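# Hang a picture frame level on a screw shank

## Task

Get the picture frame hanging on the screw with no support, level, resting on the screw's shank (not its head) at the frame's balance point, while the loose display board is still standing upright unaided when you finish.

## Robot and tools

Robot: two simulated arms, left_arm and right_arm, each with a two-finger gripper. The fingers point along the gripper's +z axis and close along its y axis. The reported hand point sits between the finger pads, roughly 5 mm short of the tips. Brief outside tugs on a held part or nudges to loose objects may happen.

Frame: one scene frame for every position and orientation. Origin is at table-top height, halfway between the two arms' nominal bases. +z is up, +x points out over the table, and left_arm is on the +y side; arm names do not match image left/right. Reported hand positions and orientations may be a few cm off, worse at long reach. A BASES line, if present, gives the true base places.

Row layout (used by execute_actions and move): 16 numbers, always both arms: left_arm x, y, z, qw, qx, qy, qz, opening, then right_arm in the same 8-number order. x, y, z are an absolute target for end_effector_position in metres; the quaternion is an absolute target for end_effector_quat_wxyz, w first, scene frame. Opening runs from -1 (closed) to +1 (fully open, 0.070 m) and is a target, not an offset. To hold an arm still or keep its orientation, resend its last-reported pose (or your own earlier target quaternion, since reported ones drift) and its intended opening every time.

execute_actions: arguments actions (a list of at most one item) and optional cameras. Empty list: returns state, with pictures. {"rows": [...], "steps": n}: up to 15 rows, n from 5 to 15 control steps of 1/30 s each; one row per step, last row repeated. A target more than 0.6 m from the arm's last reported position along any gripper axis is refused. {"steps": n} alone waits up to 300 steps counted from the previous result, including your reply time. The result is read 5 steps before the action finishes; those steps run afterwards. Pictures only come if actions is empty or cameras asks.

move: target is one row or a list of up to 15 rows (all within 10 s total). Each gripper travels a straight line to its pose, turning the short way. speed is the path top speed in m/s, 0.002 to 0.5 (default 0.25), rotation capped at twice that in rad/s; one value or one per target. blend, in metres, rounds corners in a list (0 = stop at each). blocking=false returns about 0.5 s in. Paths ignore obstacles and the other arm; grippers lag and can overshoot, especially with a nearly straight arm. Avoid paths close to an arm's own base. Opening changes in the first target start immediately; in later targets they are applied on arrival with all arms pausing. The result adds a move: line: done (within 3 mm and 2 degrees), off_target, moving, held or fault, plus limits (paced = pose clipped, held = steps withheld). Neither done nor off_target tells you about contact. A held arm may later catch up very fast.



Controller: each step the commanded pose is clipped to 70 mm and 16 degrees from the measured one, then solved by damped IK (position first). Joint targets move at most 3 rad/s with 0.6 s acceleration. Elbows never fully straighten. A wrist near the first joint's axis can make the whole arm swing. The clearance check blocks commands bringing arms too close (fingers excepted) but does not always prevent contact.

Gripping: grip_measured uses the opening scale; the last Joint positions number is the true opening in metres. To grip, command roughly 0.05 below the reading at first contact for full force (about 20 N per pad), less for gentler. Parts under 2 mm thick get proportionally less force. Closing fully takes about 1 s; fast closes can squeeze too hard.

Results: Joint positions, joint torques (total drive output including gravity, with offsets and noise; positive toward larger angle), Hand target (the pose now being driven to), Time used. Joint ranges (rad): waist -2.618..2.618, shoulder 0..3.140, elbow -2.967..0 (straight at -2.831), forearm roll -1.745..1.745, wrist pitch -1.220..1.220, wrist roll -2.094..2.094.

Cameras: cam_head_left and cam_head_right (fixed, overhead behind the arms) and cam_left_wrist, cam_right_wrist, all 896x504, with calibration given in OpenCV form; wrist images may lag during motion.

Avoid: dropping or releasing moving parts, knocking the board over, anything leaving the table, fast impacts and hard presses (faster moves and targets further past contact press harder), arm-to-arm collisions. Contact torque at a joint's limit (21.6 N m for waist, shoulder, elbow; 7.52 N m for the wrist joints, whose motors give only about 4 N m) freezes that arm for 10 s. Holding loads, stretching out or pushing into unreachable poses heats motors; MOTOR HOT appears at 65 °C, and at 80 °C the arm goes limp and drops what it holds for 30 to 60 s.

Each tool is called after "Call:" as a command line: name --argument value for each argument, lists and objects as JSON in quotes; but a table of rows of numbers goes row by row, as --pt "numbers of a row", without its own name.

## Session

Call:
execute_actions --actions '[]' --cameras '["all"]'

Scene clock: 0.00 s of 4500.00 s.
left_arm: end_effector_position=(+0.3510, +0.5999, +0.2155) grip_measured=+0.59 end_effector_quat_wxyz=(+0.247, -0.380, +0.744, +0.491) | right_arm: end_effector_position=(+0.3748, -0.3621, +0.2306) grip_measured=+0.98 end_effector_quat_wxyz=(+0.266, -0.127, +0.954, +0.046)
Joint positions: left_arm=[0.435 2.012 -1.399 1.391 1.016 -1.325 0.056] | right_arm=[-0.326 1.505 -1.187 0.405 0.93 -0.792 0.069]
Joint torques (N m): no reading
Motor temperatures (°C): left_arm=[31 31 32 33 36 30] | right_arm=[30 30 33 35 39 32]
Hand target: left_arm +0.3510, +0.5999, +0.2155; +0.247, -0.380, +0.744, +0.491 | right_arm +0.3748, -0.3621, +0.2306; +0.266, -0.127, +0.954, +0.046

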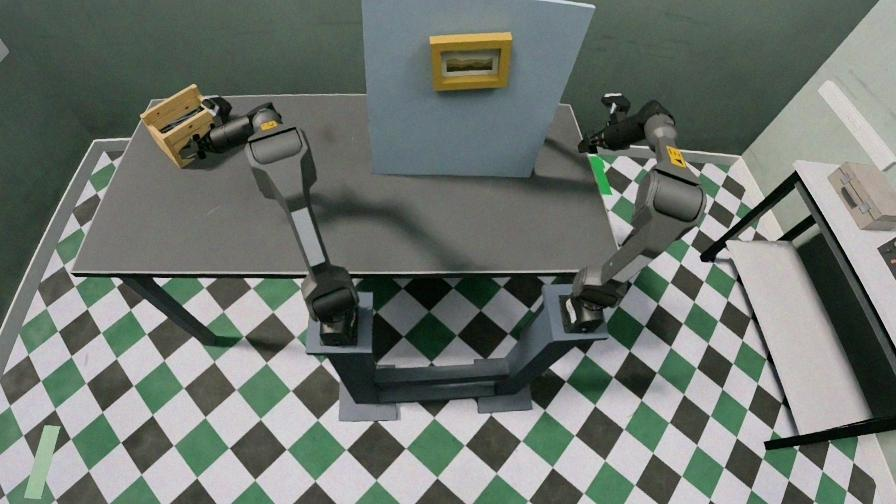

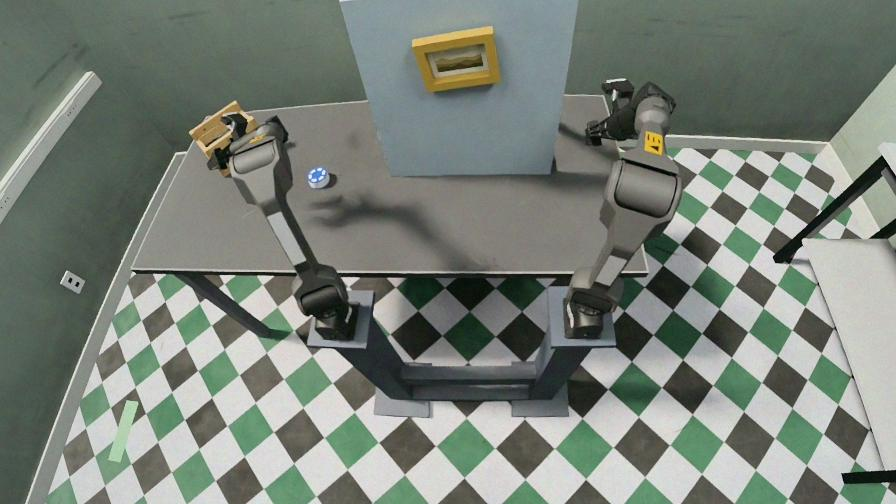

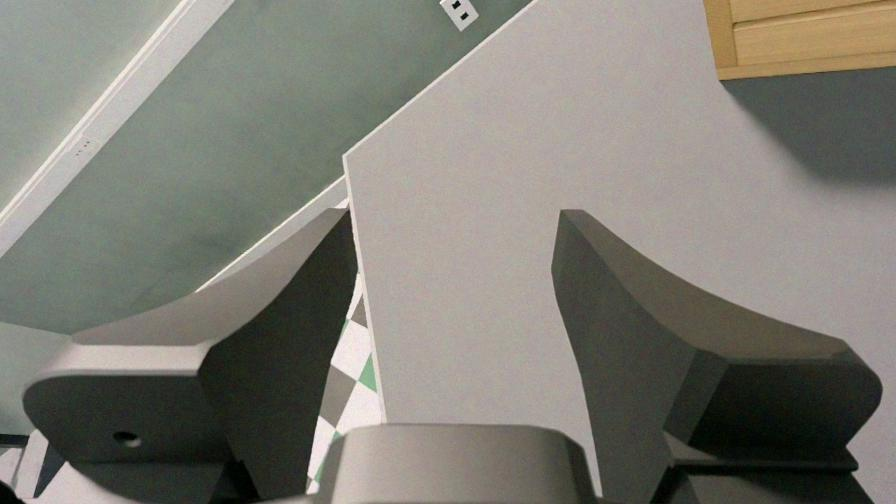

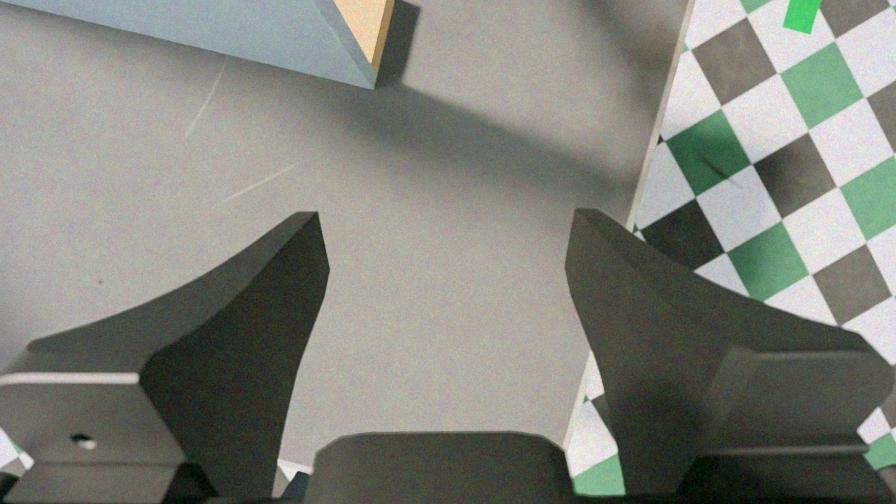

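Call:
zoom_image --camera "cam_head_left" --region '[400, 0, 550, 110]'

Call:
zoom_image --camera "cam_head_right" --region '[380, 0, 530, 110]'

Call:
zoom_image --camera "cam_head_left" --region '[340, 0, 640, 200]'

Scaled by 3.360 from the camera's 896x504 image, which has a finer 1280x720 frame.

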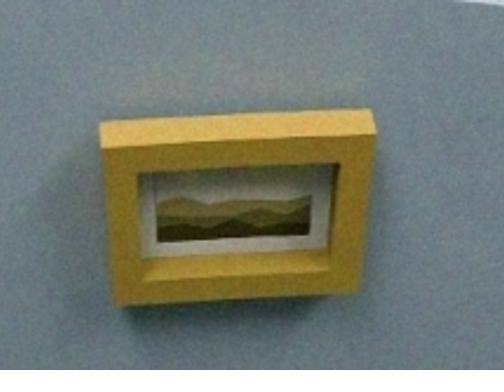

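Scaled by 3.360 from the camera's 896x504 image, which has a finer 1280x720 frame.

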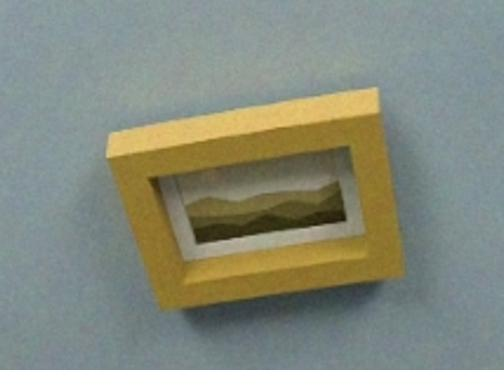

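Scaled by 1.680 from the camera's 896x504 image, which has a finer 1280x720 frame.

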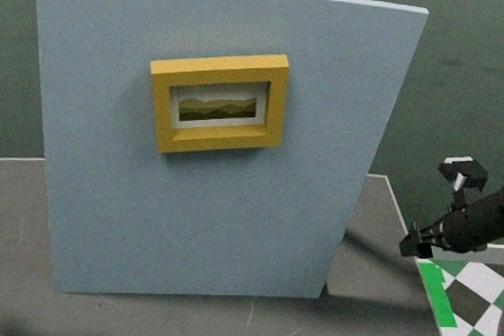

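Call:
move --target '[0.3510, 0.5999, 0.2155, 0.247, -0.380, 0.744, 0.491, 0.59, 0.33, -0.14, 0.40, 0.5, 0.5, 0.5, 0.5, 0.3]' --speed 0.45 --cameras '["cam_head_left", "cam_right_wrist"]'

Scene clock: 17.53 s of 4500.00 s.
left_arm: end_effector_position=(+0.3508, +0.6000, +0.2155) grip_measured=+0.59 end_effector_quat_wxyz=(+0.247, -0.380, +0.744, +0.491) | right_arm: end_effector_position=(+0.3301, -0.1398, +0.4000) grip_measured=+0.30 end_effector_quat_wxyz=(+0.500, +0.500, +0.500, +0.500)
Joint positions: left_arm=[0.435 2.013 -1.399 1.391 1.018 -1.325 0.056] | right_arm=[1.064 1.237 -0.858 1.403 -1.065 0.334 0.046]
Joint torques (N m): left_arm=[-0.66 -7.61 -3.08 0.5 0.51 -0.08] | right_arm=[-0.39 -3.78 -3.98 -1 -0.17 0.04]
Motor temperatures (°C): left_arm=[31 32 33 33 36 30] | right_arm=[30 31 34 35 39 32]
Hand target: left_arm +0.3510, +0.5999, +0.2155; +0.247, -0.380, +0.744, +0.491 | right_arm +0.3300, -0.1400, +0.4000; +0.500, +0.500, +0.500, +0.500
Off the commanded pose: left_arm 0.000 m, 0 deg | right_arm 0.000 m, 0 deg.
Kept back: nothing.
move: done
camera_calibration:
cam_right_wrist: T_world_to_cam=[[-0.00940574, 0.037622, -0.999248, 0.408753], [-0.610151, 0.791487, 0.035543, 0.291553], [0.792229, 0.610026, 0.0155106, -0.0640906], [0, 0, 0, 1]] pos_world=[0.23251, -0.207042, 0.399077]
Images, in order (width x height): cam_head_left 896x504, cam_right_wrist 896x504.

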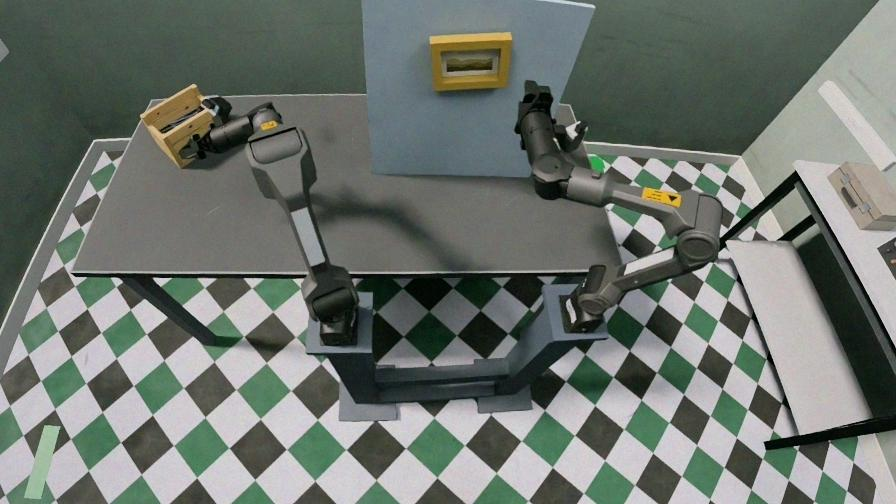

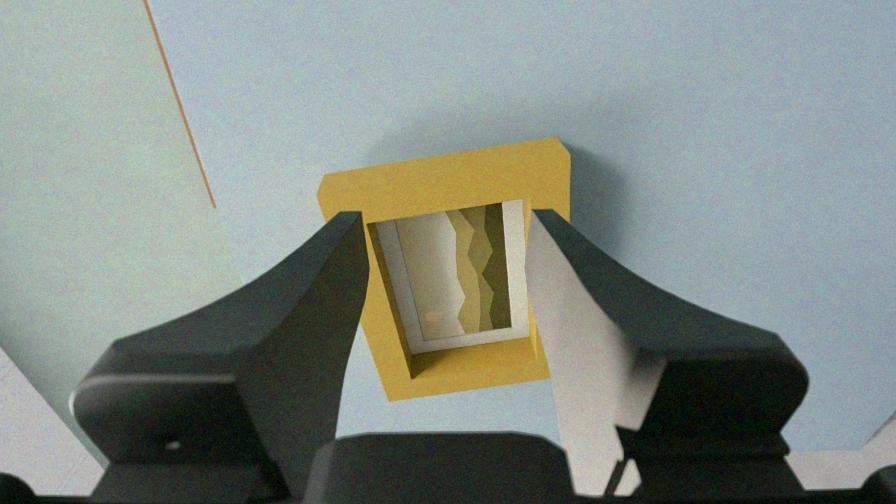

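Call:
zoom_image --camera "cam_right_wrist" --region '[290, 110, 640, 410]'

Scaled by 1.440 from the camera's 896x504 image, which has a finer 1280x720 frame.

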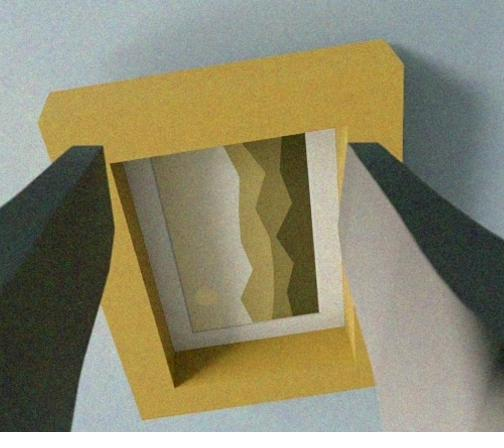

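Call:
move --target '[0.3510, 0.5999, 0.2155, 0.247, -0.380, 0.744, 0.491, 0.59, 0.34, -0.035, 0.445, 0.52549, 0.47315, 0.52549, 0.47315, 0.3]' --speed 0.25 --cameras '["cam_head_left", "cam_head_right", "cam_right_wrist"]'

Scene clock: 21.33 s of 4500.00 s.
left_arm: end_effector_position=(+0.3508, +0.6000, +0.2155) grip_measured=+0.59 end_effector_quat_wxyz=(+0.247, -0.380, +0.744, +0.491) | right_arm: end_effector_position=(+0.3400, -0.0347, +0.4452) grip_measured=+0.30 end_effector_quat_wxyz=(+0.525, +0.473, +0.526, +0.473)
Joint positions: left_arm=[0.435 2.013 -1.399 1.391 1.018 -1.325 0.056] | right_arm=[1.219 1.568 -1.358 1.522 -1.197 0.027 0.046]
Joint torques (N m): left_arm=[-0.67 -7.71 -3.03 0.57 0.46 -0.07] | right_arm=[-0.48 -5.92 -3.34 -1.21 -0.22 0.18]
Motor temperatures (°C): left_arm=[31 32 33 33 36 30] | right_arm=[30 31 34 35 39 32]
Hand target: left_arm +0.3510, +0.5999, +0.2155; +0.247, -0.380, +0.744, +0.491 | right_arm +0.3400, -0.0350, +0.4450; +0.525, +0.473, +0.525, +0.473
Off the commanded pose: left_arm 0.000 m, 0 deg | right_arm 0.000 m, 0 deg.
Kept back: nothing.
move: done
camera_calibration:
cam_right_wrist: T_world_to_cam=[[-0.00983034, -0.0659222, -0.997776, 0.445876], [-0.610639, 0.790559, -0.0462154, 0.249323], [0.791848, 0.608827, -0.0480262, -0.108347], [0, 0, 0, 1]] pos_world=[0.242423, -0.101747, 0.451203]
Images, in order (width x height): cam_head_left 896x504, cam_head_right 896x504, cam_right_wrist 896x504.

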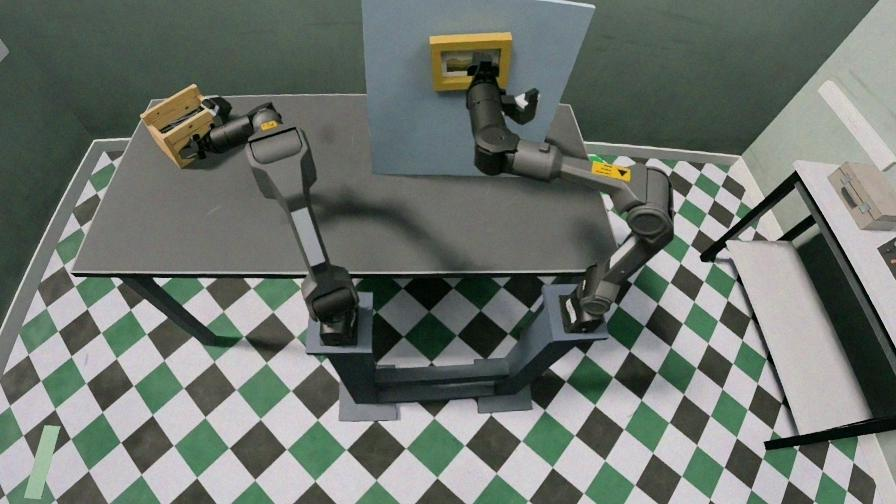

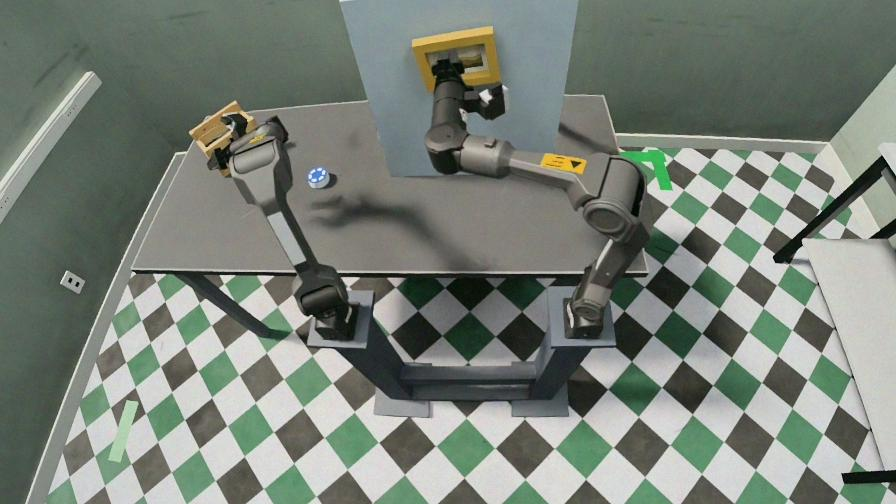

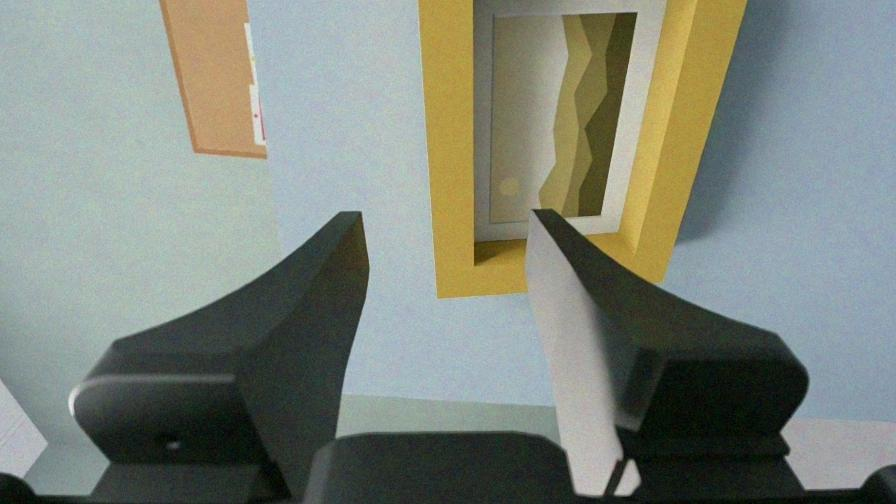

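Call:
move --target '[0.3510, 0.5999, 0.2155, 0.247, -0.380, 0.744, 0.491, 0.59, 0.406, -0.030, 0.443, 0.52549, 0.47315, 0.52549, 0.47315, 0.3]' --speed 0.2 --cameras '["cam_head_left", "cam_right_wrist"]'

Call:
zoom_image --camera "cam_right_wrist" --region '[300, 0, 804, 300]'

Scene clock: 25.23 s of 4500.00 s.
left_arm: end_effector_position=(+0.3508, +0.6000, +0.2155) grip_measured=+0.59 end_effector_quat_wxyz=(+0.247, -0.380, +0.744, +0.491) | right_arm: end_effector_position=(+0.4065, -0.0298, +0.4428) grip_measured=+0.30 end_effector_quat_wxyz=(+0.526, +0.473, +0.525, +0.473)
Joint positions: left_arm=[0.435 2.013 -1.399 1.391 1.018 -1.325 0.056] | right_arm=[1.032 1.692 -1.5 1.505 -1.013 0.019 0.046]
Joint torques (N m): left_arm=[-0.66 -7.75 -2.98 0.59 0.43 -0.05] | right_arm=[0.69 -7.6 -3.51 -0.99 -0.24 -0.14]
Motor temperatures (°C): left_arm=[31 33 33 33 36 30] | right_arm=[30 31 34 35 39 32]
Hand target: left_arm +0.3510, +0.5999, +0.2155; +0.247, -0.380, +0.744, +0.491 | right_arm +0.4060, -0.0300, +0.4430; +0.525, +0.473, +0.525, +0.473
Off the commanded pose: left_arm 0.000 m, 0 deg | right_arm 0.001 m, 0 deg.
Kept back: nothing.
move: done
camera_calibration:
cam_right_wrist: T_world_to_cam=[[-0.00967024, -0.0662969, -0.997753, 0.444454], [-0.609917, 0.791091, -0.0466537, 0.285915], [0.792406, 0.608096, -0.0480857, -0.164354], [0, 0, 0, 1]] pos_world=[0.308918, -0.0967763, 0.448891]
Images, in order (width x height): cam_head_left 896x504, cam_right_wrist 896x504.

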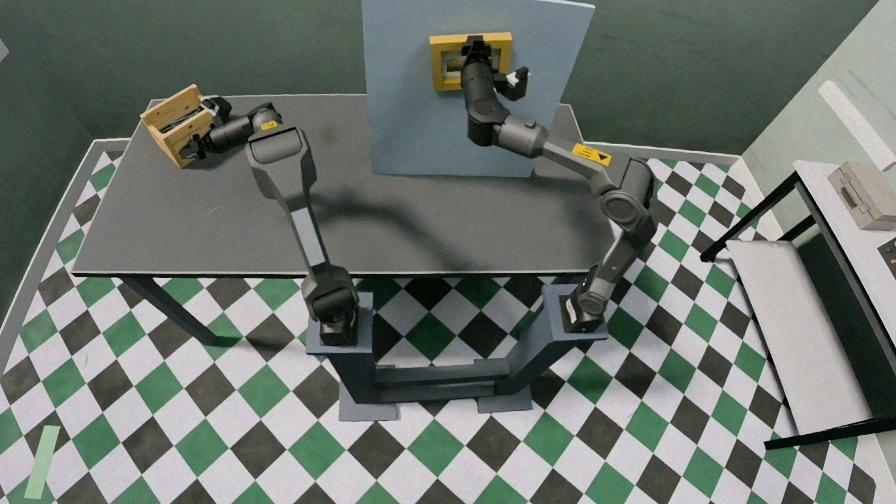

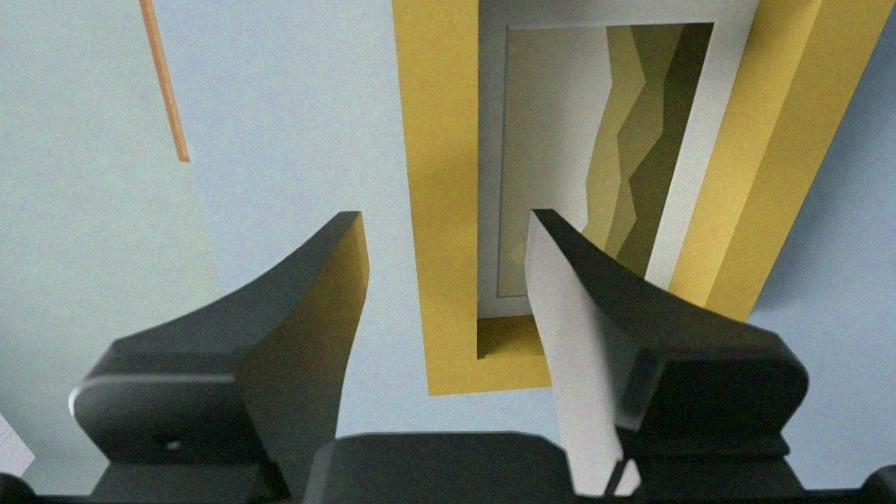

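Scaled by 1.000.

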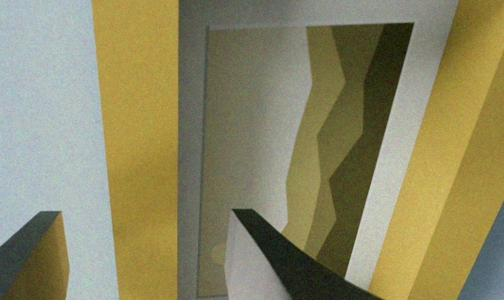

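Call:
move --pt "0.3510 0.5999 0.2155 0.247 -0.380 0.744 0.491 0.59 0.427 -0.030 0.4437 0.52549 0.47315 0.52549 0.47315 0.3" --pt "0.3510 0.5999 0.2155 0.247 -0.380 0.744 0.491 0.59 0.427 -0.030 0.4437 0.52549 0.47315 0.52549 0.47315 -0.52" --speed 0.1 --cameras '["cam_right_wrist", "cam_head_left", "cam_head_right"]'

Scene clock: 27.53 s of 4500.00 s.
left_arm: end_effector_position=(+0.3508, +0.6000, +0.2155) grip_measured=+0.59 end_effector_quat_wxyz=(+0.247, -0.380, +0.744, +0.491) | right_arm: end_effector_position=(+0.4273, -0.0301, +0.4440) grip_measured=-0.44 end_effector_quat_wxyz=(+0.526, +0.473, +0.525, +0.473)
Joint positions: left_arm=[0.435 2.013 -1.399 1.391 1.018 -1.325 0.056] | right_arm=[0.98 1.733 -1.557 1.507 -0.959 0.004 0.02]
Joint torques (N m): left_arm=[-0.55 -7.84 -3.06 0.62 0.42 -0.05] | right_arm=[0.57 -7.4 -3.47 -0.6 -0.24 0.04]
Motor temperatures (°C): left_arm=[31 33 33 33 36 30] | right_arm=[30 31 34 35 39 32]
Hand target: left_arm +0.3510, +0.5999, +0.2155; +0.247, -0.380, +0.744, +0.491 | right_arm +0.4270, -0.0300, +0.4437; +0.525, +0.473, +0.525, +0.473
Off the commanded pose: left_arm 0.000 m, 0 deg | right_arm 0.000 m, 0 deg.
Kept back: nothing.
move: done
camera_calibration:
cam_right_wrist: T_world_to_cam=[[-0.00874989, -0.0665604, -0.997744, 0.445345], [-0.610119, 0.79089, -0.0474105, 0.299212], [0.792261, 0.608328, -0.04753, -0.180773], [0, 0, 0, 1]] pos_world=[0.329671, -0.0970323, 0.449934]
Images, in order (width x height): cam_head_left 896x504, cam_head_right 896x504, cam_right_wrist 896x504.

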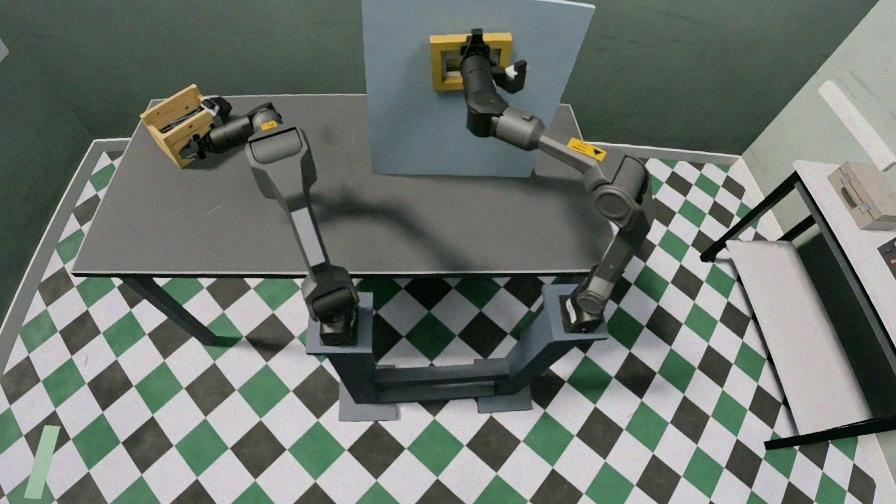

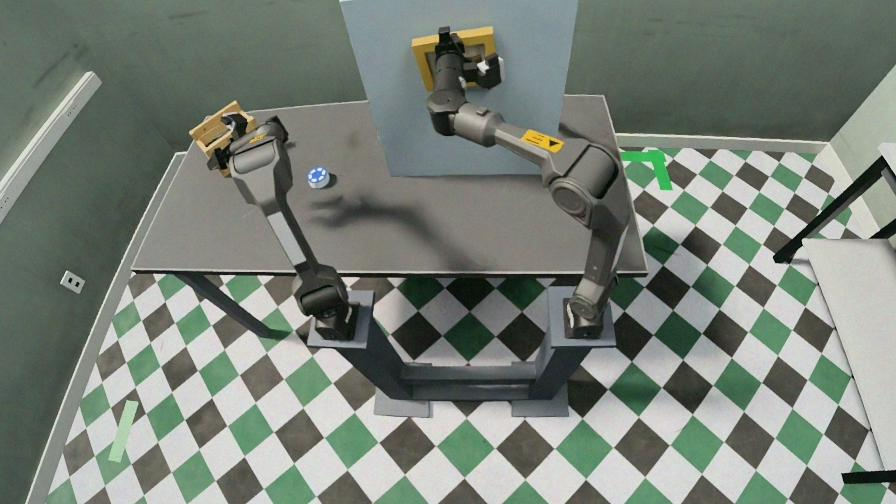

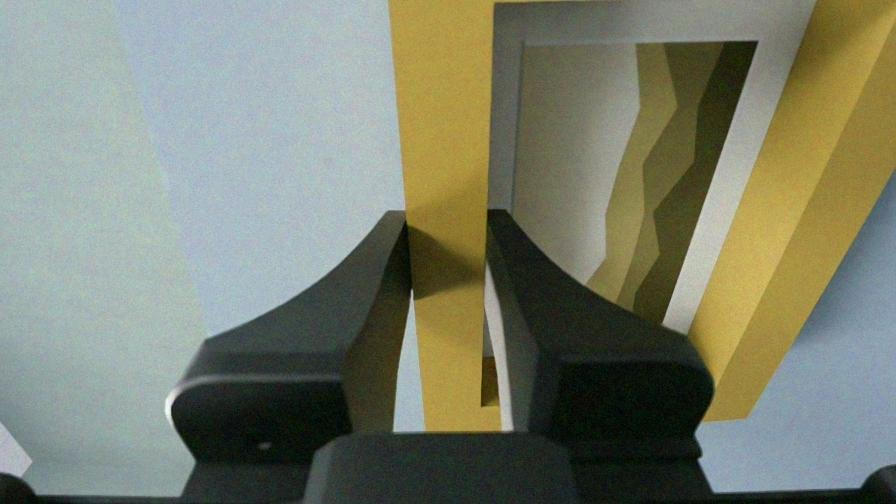

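Call:
move --pt "0.3510 0.5999 0.2155 0.247 -0.380 0.744 0.491 0.59 0.427 -0.030 0.447 0.52549 0.47315 0.52549 0.47315 -0.52" --pt "0.3510 0.5999 0.2155 0.247 -0.380 0.744 0.491 0.59 0.428 -0.0351 0.447 0.5 0.5 0.5 0.5 -0.52" --pt "0.3510 0.5999 0.2155 0.247 -0.380 0.744 0.491 0.59 0.429 -0.0351 0.4428 0.5 0.5 0.5 0.5 -0.52" --speed '[0.05, 0.1, 0.04]' --cameras '["cam_right_wrist", "cam_head_right"]'

Scene clock: 30.63 s of 4500.00 s.
left_arm: end_effector_position=(+0.3508, +0.6000, +0.2155) grip_measured=+0.59 end_effector_quat_wxyz=(+0.247, -0.380, +0.744, +0.491) | right_arm: end_effector_position=(+0.4284, -0.0370, +0.4457) grip_measured=-0.45 end_effector_quat_wxyz=(+0.502, +0.500, +0.496, +0.501)
Joint positions: left_arm=[0.435 2.013 -1.399 1.391 1.018 -1.325 0.056] | right_arm=[0.966 1.718 -1.54 1.498 -0.951 0.12 0.019]
Joint torques (N m): left_arm=[-0.52 -7.72 -2.92 0.64 0.34 -0.04] | right_arm=[-3.99 -2.22 -2.3 0.5 0.13 -0.17]
Motor temperatures (°C): left_arm=[31 33 33 33 36 30] | right_arm=[30 31 34 35 39 32]
Hand target: left_arm +0.3510, +0.5999, +0.2155; +0.247, -0.380, +0.744, +0.491 | right_arm +0.4290, -0.0351, +0.4428; +0.500, +0.500, +0.500, +0.500
Off the commanded pose: left_arm 0.000 m, 0 deg | right_arm 0.004 m, 0 deg.
Kept back: nothing.
move: off_target (right_arm)
camera_calibration:
cam_right_wrist: T_world_to_cam=[[-0.00361298, 0.04189, -0.999116, 0.449046], [-0.606698, 0.794139, 0.0354899, 0.267234], [0.794924, 0.60629, 0.0225454, -0.209824], [0, 0, 0, 1]] pos_world=[0.330547, -0.103818, 0.443896]
Images, in order (width x height): cam_head_right 896x504, cam_right_wrist 896x504.

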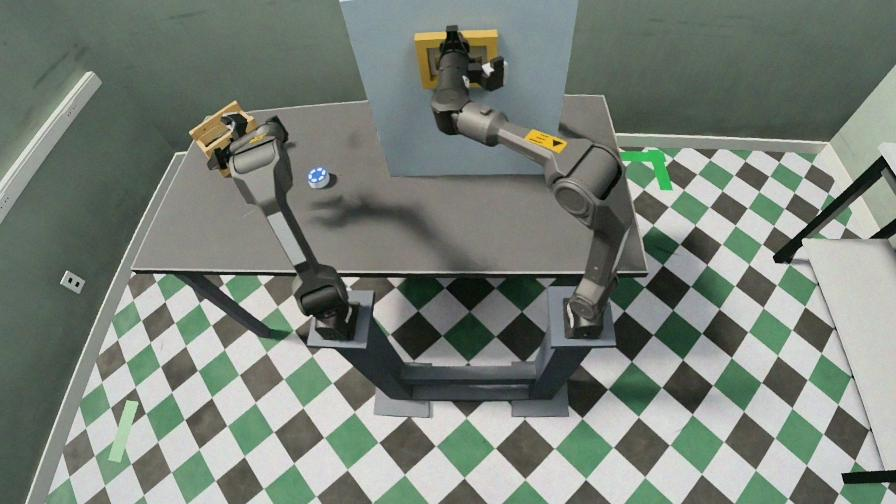

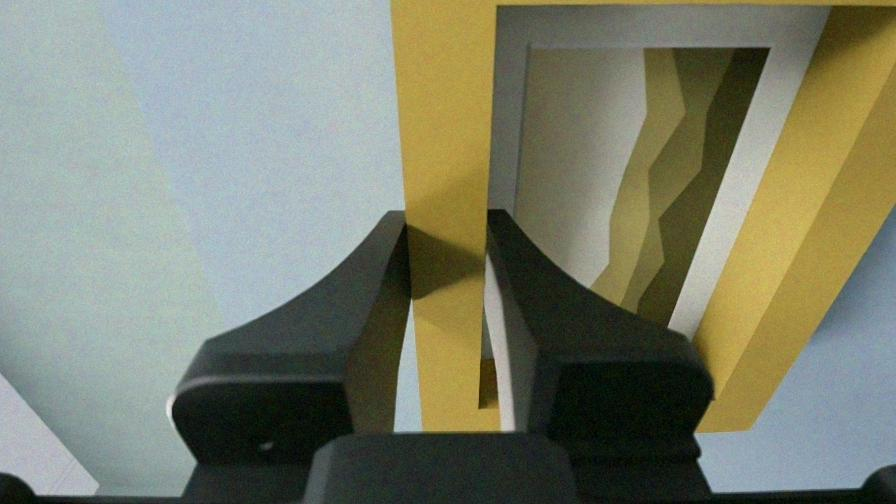

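Call:
execute_actions --actions '[]' --cameras '["cam_head_left"]'

Scene clock: 30.90 s of 4500.00 s.
left_arm: end_effector_position=(+0.3508, +0.6000, +0.2155) grip_measured=+0.59 end_effector_quat_wxyz=(+0.247, -0.380, +0.744, +0.491) | right_arm: end_effector_position=(+0.4284, -0.0366, +0.4456) grip_measured=-0.45 end_effector_quat_wxyz=(+0.502, +0.500, +0.497, +0.501)
Joint positions: left_arm=[0.435 2.013 -1.399 1.391 1.018 -1.325 0.056] | right_arm=[0.966 1.718 -1.54 1.498 -0.949 0.119 0.019]
Joint torques (N m): left_arm=[-0.5 -7.91 -2.96 0.66 0.35 -0.05] | right_arm=[-3.31 1 -1.76 1.02 0.75 -0.15]
Motor temperatures (°C): left_arm=[31 33 33 33 36 30] | right_arm=[30 31 34 35 39 32]
Hand target: left_arm +0.3510, +0.5999, +0.2155; +0.247, -0.380, +0.744, +0.491 | right_arm +0.4290, -0.0351, +0.4428; +0.500, +0.500, +0.500, +0.500
Off the commanded pose: left_arm 0.000 m, 0 deg | right_arm 0.003 m, 0 deg.
Steps of this call (1-8: nothing new was sent). Readings (end_effector_position of left_arm | right_arm):
1: (+0.3508, +0.6000, +0.2155) | (+0.4284, -0.0368, +0.4457)
2: (+0.3508, +0.6000, +0.2155) | (+0.4284, -0.0368, +0.4457)
4: (+0.3508, +0.6000, +0.2155) | (+0.4284, -0.0368, +0.4457)
8: the state above
Images, in order (width x height): cam_head_left 896x504.

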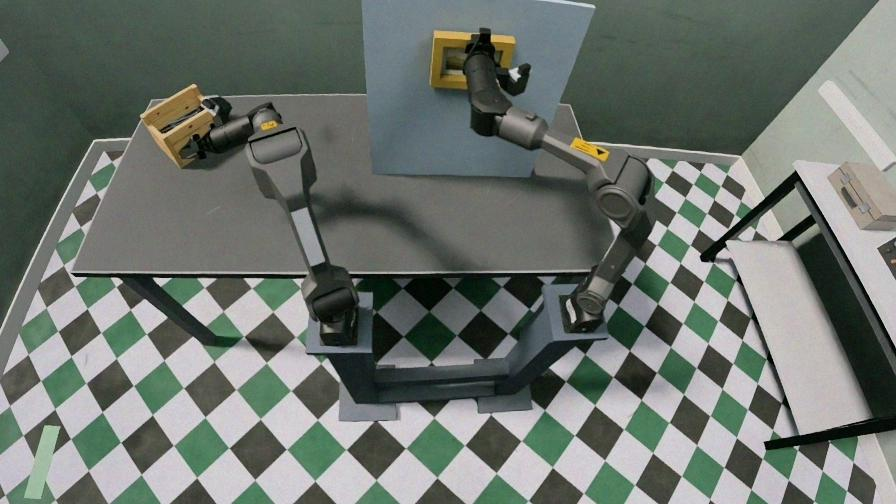

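Call:
move --pt "0.3510 0.5999 0.2155 0.247 -0.380 0.744 0.491 0.59 0.428 -0.037 0.448 0.5 0.5 0.5 0.5 -0.52" --pt "0.3510 0.5999 0.2155 0.247 -0.380 0.744 0.491 0.59 0.428 -0.0385 0.448 0.5 0.5 0.5 0.5 -0.52" --pt "0.3510 0.5999 0.2155 0.247 -0.380 0.744 0.491 0.59 0.428 -0.0385 0.4450 0.5 0.5 0.5 0.5 -0.52" --speed '[0.05, 0.05, 0.03]' --cameras '["cam_right_wrist"]'

Scene clock: 34.13 s of 4500.00 s.
left_arm: end_effector_position=(+0.3508, +0.6000, +0.2155) grip_measured=+0.59 end_effector_quat_wxyz=(+0.247, -0.380, +0.744, +0.491) | right_arm: end_effector_position=(+0.4280, -0.0366, +0.4442) grip_measured=-0.44 end_effector_quat_wxyz=(+0.499, +0.498, +0.502, +0.501)
Joint positions: left_arm=[0.435 2.013 -1.399 1.391 1.018 -1.325 0.056] | right_arm=[0.964 1.712 -1.532 1.503 -0.938 0.113 0.02]
Joint torques (N m): left_arm=[-0.55 -7.76 -3.03 0.7 0.3 -0.01] | right_arm=[-1.26 -1.24 1.12 2.96 -0.57 0.22]
Motor temperatures (°C): left_arm=[31 33 33 33 36 30] | right_arm=[30 31 34 36 39 32]
Hand target: left_arm +0.3510, +0.5999, +0.2155; +0.247, -0.380, +0.744, +0.491 | right_arm +0.4280, -0.0385, +0.4450; +0.500, +0.500, +0.500, +0.500
Off the commanded pose: left_arm 0.000 m, 0 deg | right_arm 0.002 m, 0 deg.
Kept back: nothing.
move: done
camera_calibration:
cam_right_wrist: T_world_to_cam=[[-0.0108605, 0.0365199, -0.999274, 0.450523], [-0.614448, 0.788159, 0.0354825, 0.269807], [0.788882, 0.614388, 0.0138799, -0.202977], [0, 0, 0, 1]] pos_world=[0.3308, -0.104398, 0.44344]
Images, in order (width x height): cam_right_wrist 896x504.

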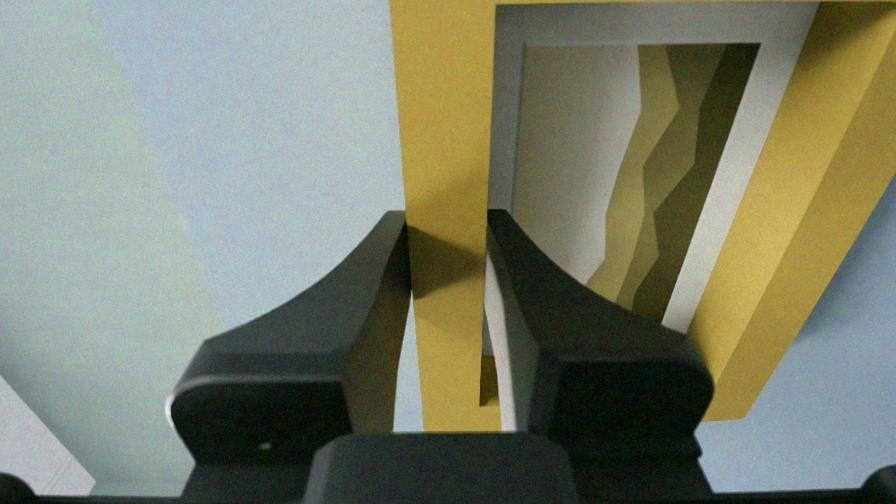

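Call:
execute_actions --actions '[]' --cameras '[]'

Scene clock: 34.30 s of 4500.00 s.
left_arm: end_effector_position=(+0.3508, +0.6000, +0.2155) grip_measured=+0.59 end_effector_quat_wxyz=(+0.247, -0.380, +0.744, +0.491) | right_arm: end_effector_position=(+0.4280, -0.0368, +0.4442) grip_measured=-0.44 end_effector_quat_wxyz=(+0.499, +0.499, +0.502, +0.500)
Joint positions: left_arm=[0.435 2.013 -1.399 1.391 1.018 -1.325 0.056] | right_arm=[0.964 1.712 -1.532 1.503 -0.939 0.113 0.02]
Joint torques (N m): left_arm=[-0.5 -7.86 -2.83 0.67 0.31 -0.01] | right_arm=[-1.9 -1.85 1.08 3 -0.99 0.21]
Motor temperatures (°C): left_arm=[31 33 33 33 36 30] | right_arm=[30 31 34 36 39 32]
Hand target: left_arm +0.3510, +0.5999, +0.2155; +0.247, -0.380, +0.744, +0.491 | right_arm +0.4280, -0.0385, +0.4450; +0.500, +0.500, +0.500, +0.500
Off the commanded pose: left_arm 0.000 m, 0 deg | right_arm 0.002 m, 0 deg.
Steps of this call (1-5: nothing new was sent). Readings (end_effector_position of left_arm | right_arm):
1: (+0.3508, +0.6000, +0.2155) | (+0.4280, -0.0366, +0.4442)
2: (+0.3508, +0.6000, +0.2155) | (+0.4280, -0.0366, +0.4442)
4: (+0.3508, +0.6000, +0.2155) | (+0.4280, -0.0366, +0.4442)
5: the state above
No camera images: "cameras" was empty.

Call:
move --pt "0.3510 0.5999 0.2155 0.247 -0.380 0.744 0.491 0.59 0.428 -0.0367 0.4442 0.5 0.5 0.5 0.5 -0.52" --pt "0.3510 0.5999 0.2155 0.247 -0.380 0.744 0.491 0.59 0.428 -0.0367 0.4442 0.5 0.5 0.5 0.5 0.2" --pt "0.3510 0.5999 0.2155 0.247 -0.380 0.744 0.491 0.59 0.37 -0.0367 0.4442 0.5 0.5 0.5 0.5 0.2" --pt "0.3510 0.5999 0.2155 0.247 -0.380 0.744 0.491 0.59 0.33 -0.14 0.40 0.5 0.5 0.5 0.5 0.2" --speed '[0.1, 0.1, 0.15, 0.3]' --blend '[0, 0, 0.02, 0]' --cameras '["cam_right_wrist", "cam_head_left", "cam_head_right"]'

Call:
zoom_image --camera "cam_right_wrist" --region '[290, 110, 640, 410]'

Call:
zoom_image --camera "cam_head_left" --region '[400, 0, 550, 110]'

Call:
zoom_image --camera "cam_head_right" --region '[380, 0, 530, 110]'

Scene clock: 38.03 s of 4500.00 s.
left_arm: end_effector_position=(+0.3508, +0.6000, +0.2155) grip_measured=+0.59 end_effector_quat_wxyz=(+0.247, -0.380, +0.744, +0.491) | right_arm: end_effector_position=(+0.3298, -0.1403, +0.4000) grip_measured=+0.20 end_effector_quat_wxyz=(+0.500, +0.500, +0.500, +0.500)
Joint positions: left_arm=[0.435 2.013 -1.399 1.391 1.018 -1.325 0.056] | right_arm=[1.064 1.235 -0.856 1.403 -1.065 0.335 0.042]
Joint torques (N m): left_arm=[-0.4 -7.92 -2.85 0.75 0.26 -0.01] | right_arm=[0.39 -2.02 -4.52 -1.02 -0.2 -0.07]
Motor temperatures (°C): left_arm=[31 33 33 33 36 30] | right_arm=[30 31 34 36 39 32]
Hand target: left_arm +0.3510, +0.5999, +0.2155; +0.247, -0.380, +0.744, +0.491 | right_arm +0.3300, -0.1400, +0.4000; +0.500, +0.500, +0.500, +0.500
Off the commanded pose: left_arm 0.000 m, 0 deg | right_arm 0.000 m, 0 deg.
Kept back: nothing.
move: done
camera_calibration:
cam_right_wrist: T_world_to_cam=[[-0.00945783, 0.0386018, -0.99921, 0.408891], [-0.61001, 0.791559, 0.0363537, 0.291431], [0.792337, 0.609872, 0.0160611, -0.0638217], [0, 0, 0, 1]] pos_world=[0.232211, -0.207546, 0.398998]
Images, in order (width x height): cam_head_left 896x504, cam_head_right 896x504, cam_right_wrist 896x504.

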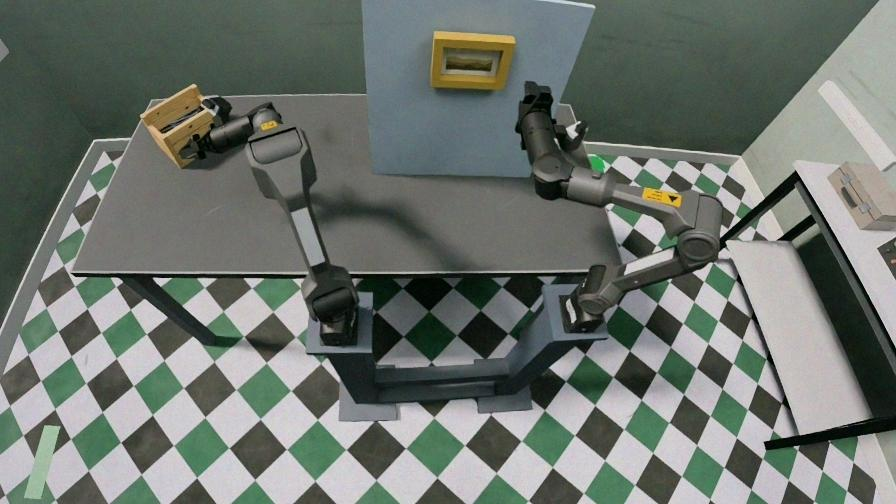

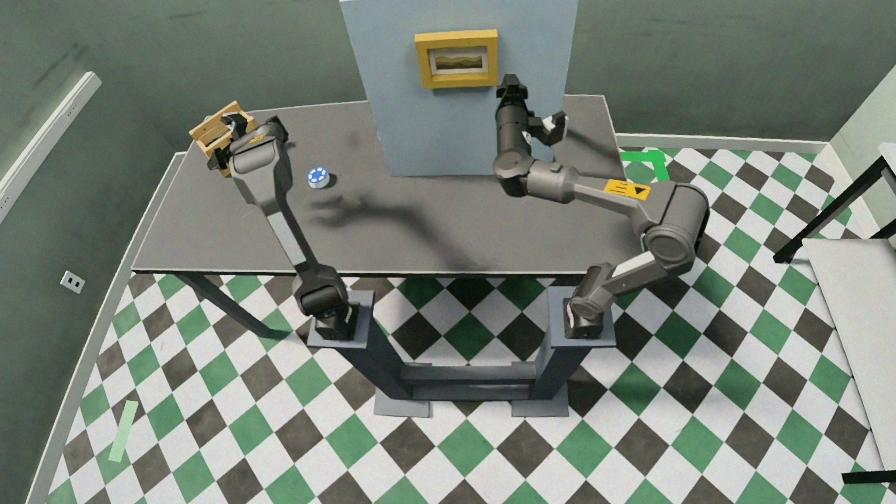

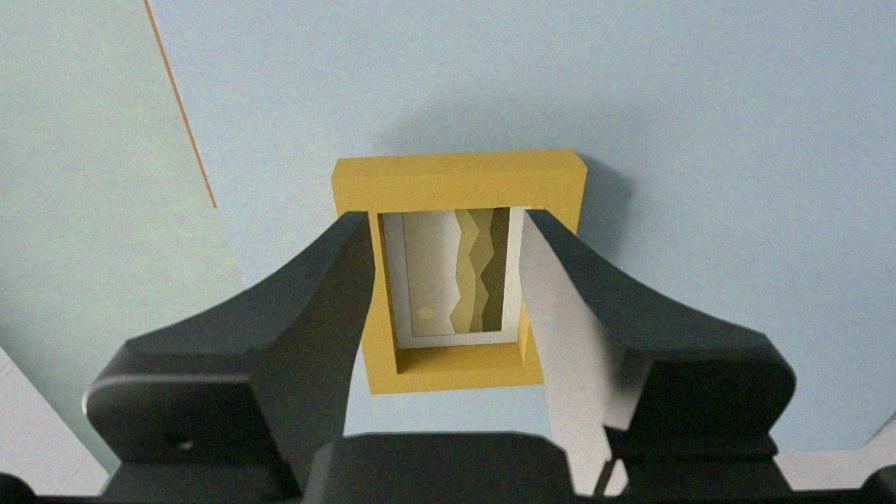

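Scaled by 1.440 from the camera's 896x504 image, which has a finer 1280x720 frame.

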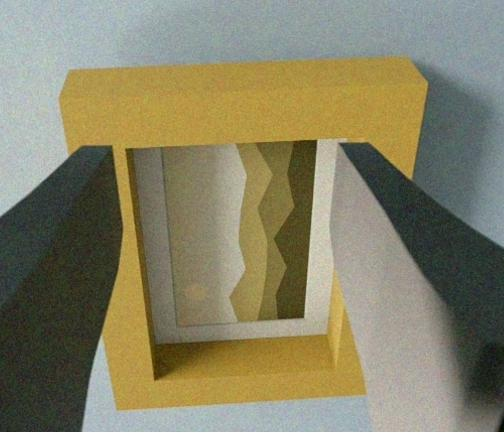

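Scaled by 3.360 from the camera's 896x504 image, which has a finer 1280x720 frame.

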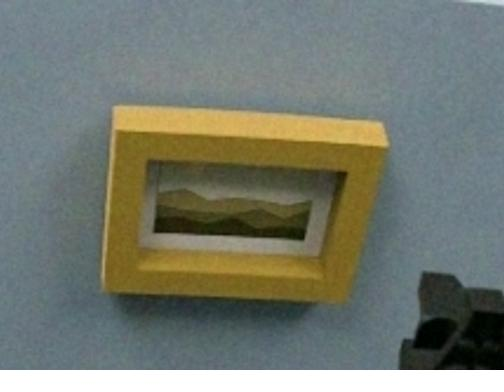

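Scaled by 3.360 from the camera's 896x504 image, which has a finer 1280x720 frame.

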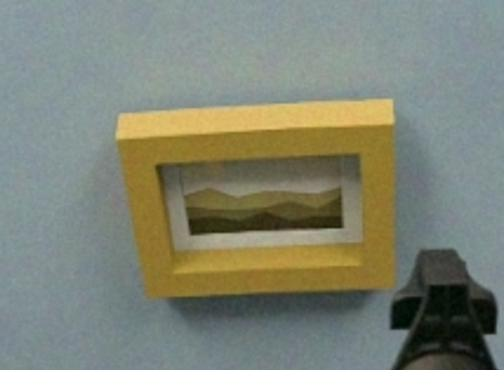

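Call:
zoom_image --camera "cam_right_wrist" --region '[90, 0, 390, 300]'

Call:
zoom_image --camera "cam_head_left" --region '[340, 0, 640, 200]'

Call:
zoom_image --camera "cam_head_right" --region '[320, 0, 620, 200]'

Scaled by 1.680 from the camera's 896x504 image, which has a finer 1280x720 frame.

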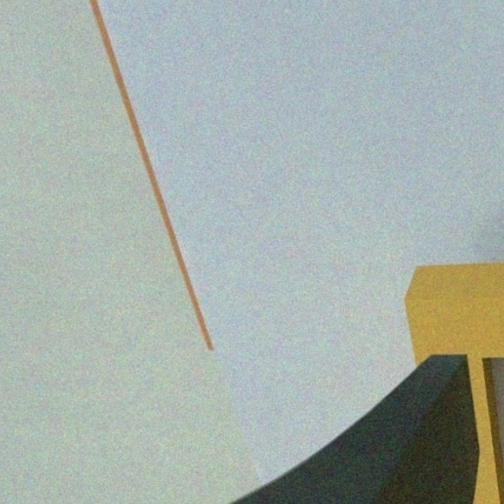

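Scaled by 1.680 from the camera's 896x504 image, which has a finer 1280x720 frame.

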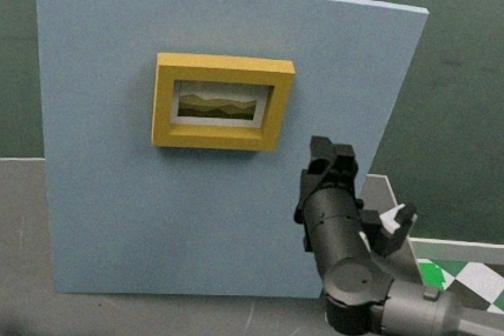

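Scaled by 1.680 from the camera's 896x504 image, which has a finer 1280x720 frame.

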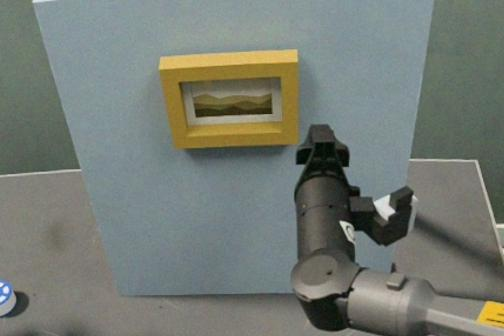

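Call:
move --target '[0.3510, 0.5999, 0.2155, 0.247, -0.380, 0.744, 0.491, 0.59, 0.375, -0.20, 0.44, 0.29885, 0.29885, 0.64085, 0.64085, 0.2]' --speed 0.35 --cameras '["cam_right_wrist", "cam_head_left"]'

Scene clock: 44.63 s of 4500.00 s.
left_arm: end_effector_position=(+0.3508, +0.6000, +0.2155) grip_measured=+0.59 end_effector_quat_wxyz=(+0.247, -0.380, +0.744, +0.491) | right_arm: end_effector_position=(+0.3751, -0.1999, +0.4396) grip_measured=+0.20 end_effector_quat_wxyz=(+0.298, +0.299, +0.641, +0.641)
Joint positions: left_arm=[0.435 2.013 -1.399 1.391 1.018 -1.325 0.056] | right_arm=[-0.172 1.243 -1.022 1.677 0.902 -0.17 0.042]
Joint torques (N m): left_arm=[-0.36 -7.84 -2.71 0.76 0.22 0.01] | right_arm=[0.07 -3.55 -4.47 0.72 0.01 0.18]
Motor temperatures (°C): left_arm=[31 33 33 33 36 30] | right_arm=[30 31 34 36 39 32]
Hand target: left_arm +0.3510, +0.5999, +0.2155; +0.247, -0.380, +0.744, +0.491 | right_arm +0.3750, -0.2000, +0.4400; +0.299, +0.299, +0.641, +0.641
Off the commanded pose: left_arm 0.000 m, 0 deg | right_arm 0.000 m, 0 deg.
Kept back: nothing.
move: done; limits=paced
camera_calibration:
cam_right_wrist: T_world_to_cam=[[-0.033305, 0.0232469, -0.999175, 0.456987], [-0.976178, 0.213704, 0.0375105, 0.386068], [0.214399, 0.976622, 0.0155757, 0.226342], [0, 0, 0, 1]] pos_world=[0.343564, -0.314178, 0.438603]
Images, in order (width x height): cam_head_left 896x504, cam_right_wrist 896x504.

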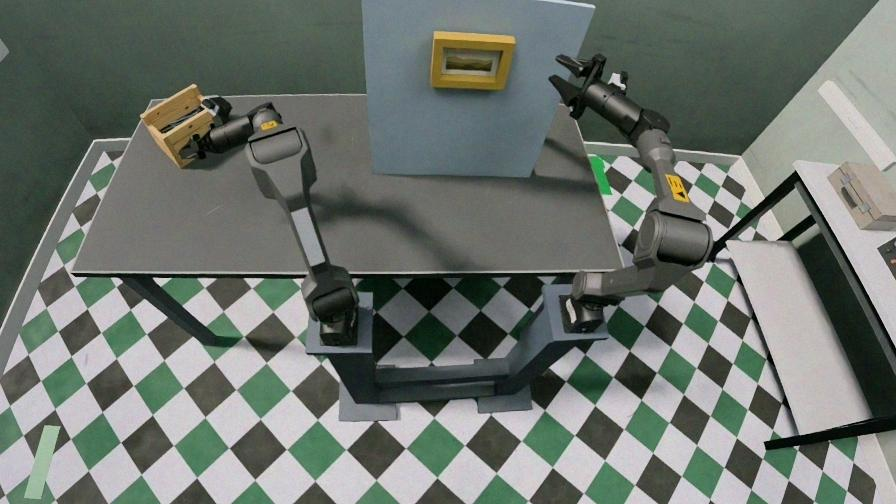

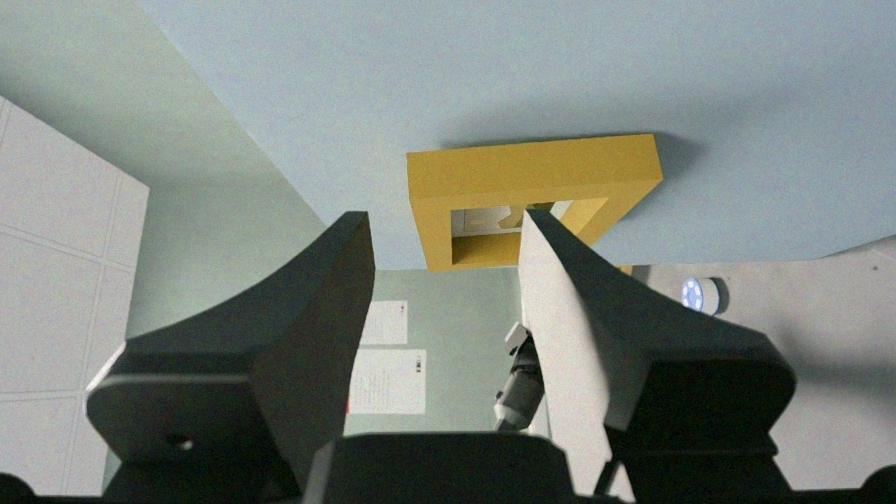

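Call:
zoom_image --camera "cam_right_wrist" --region '[380, 90, 720, 290]'

Scaled by 1.482 from the camera's 896x504 image, which has a finer 1280x720 frame.

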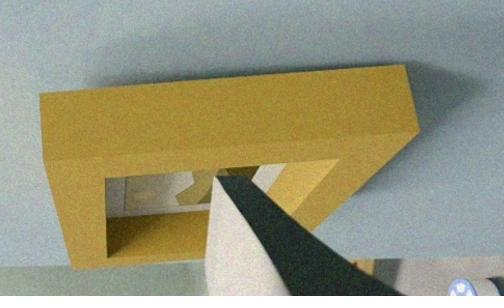

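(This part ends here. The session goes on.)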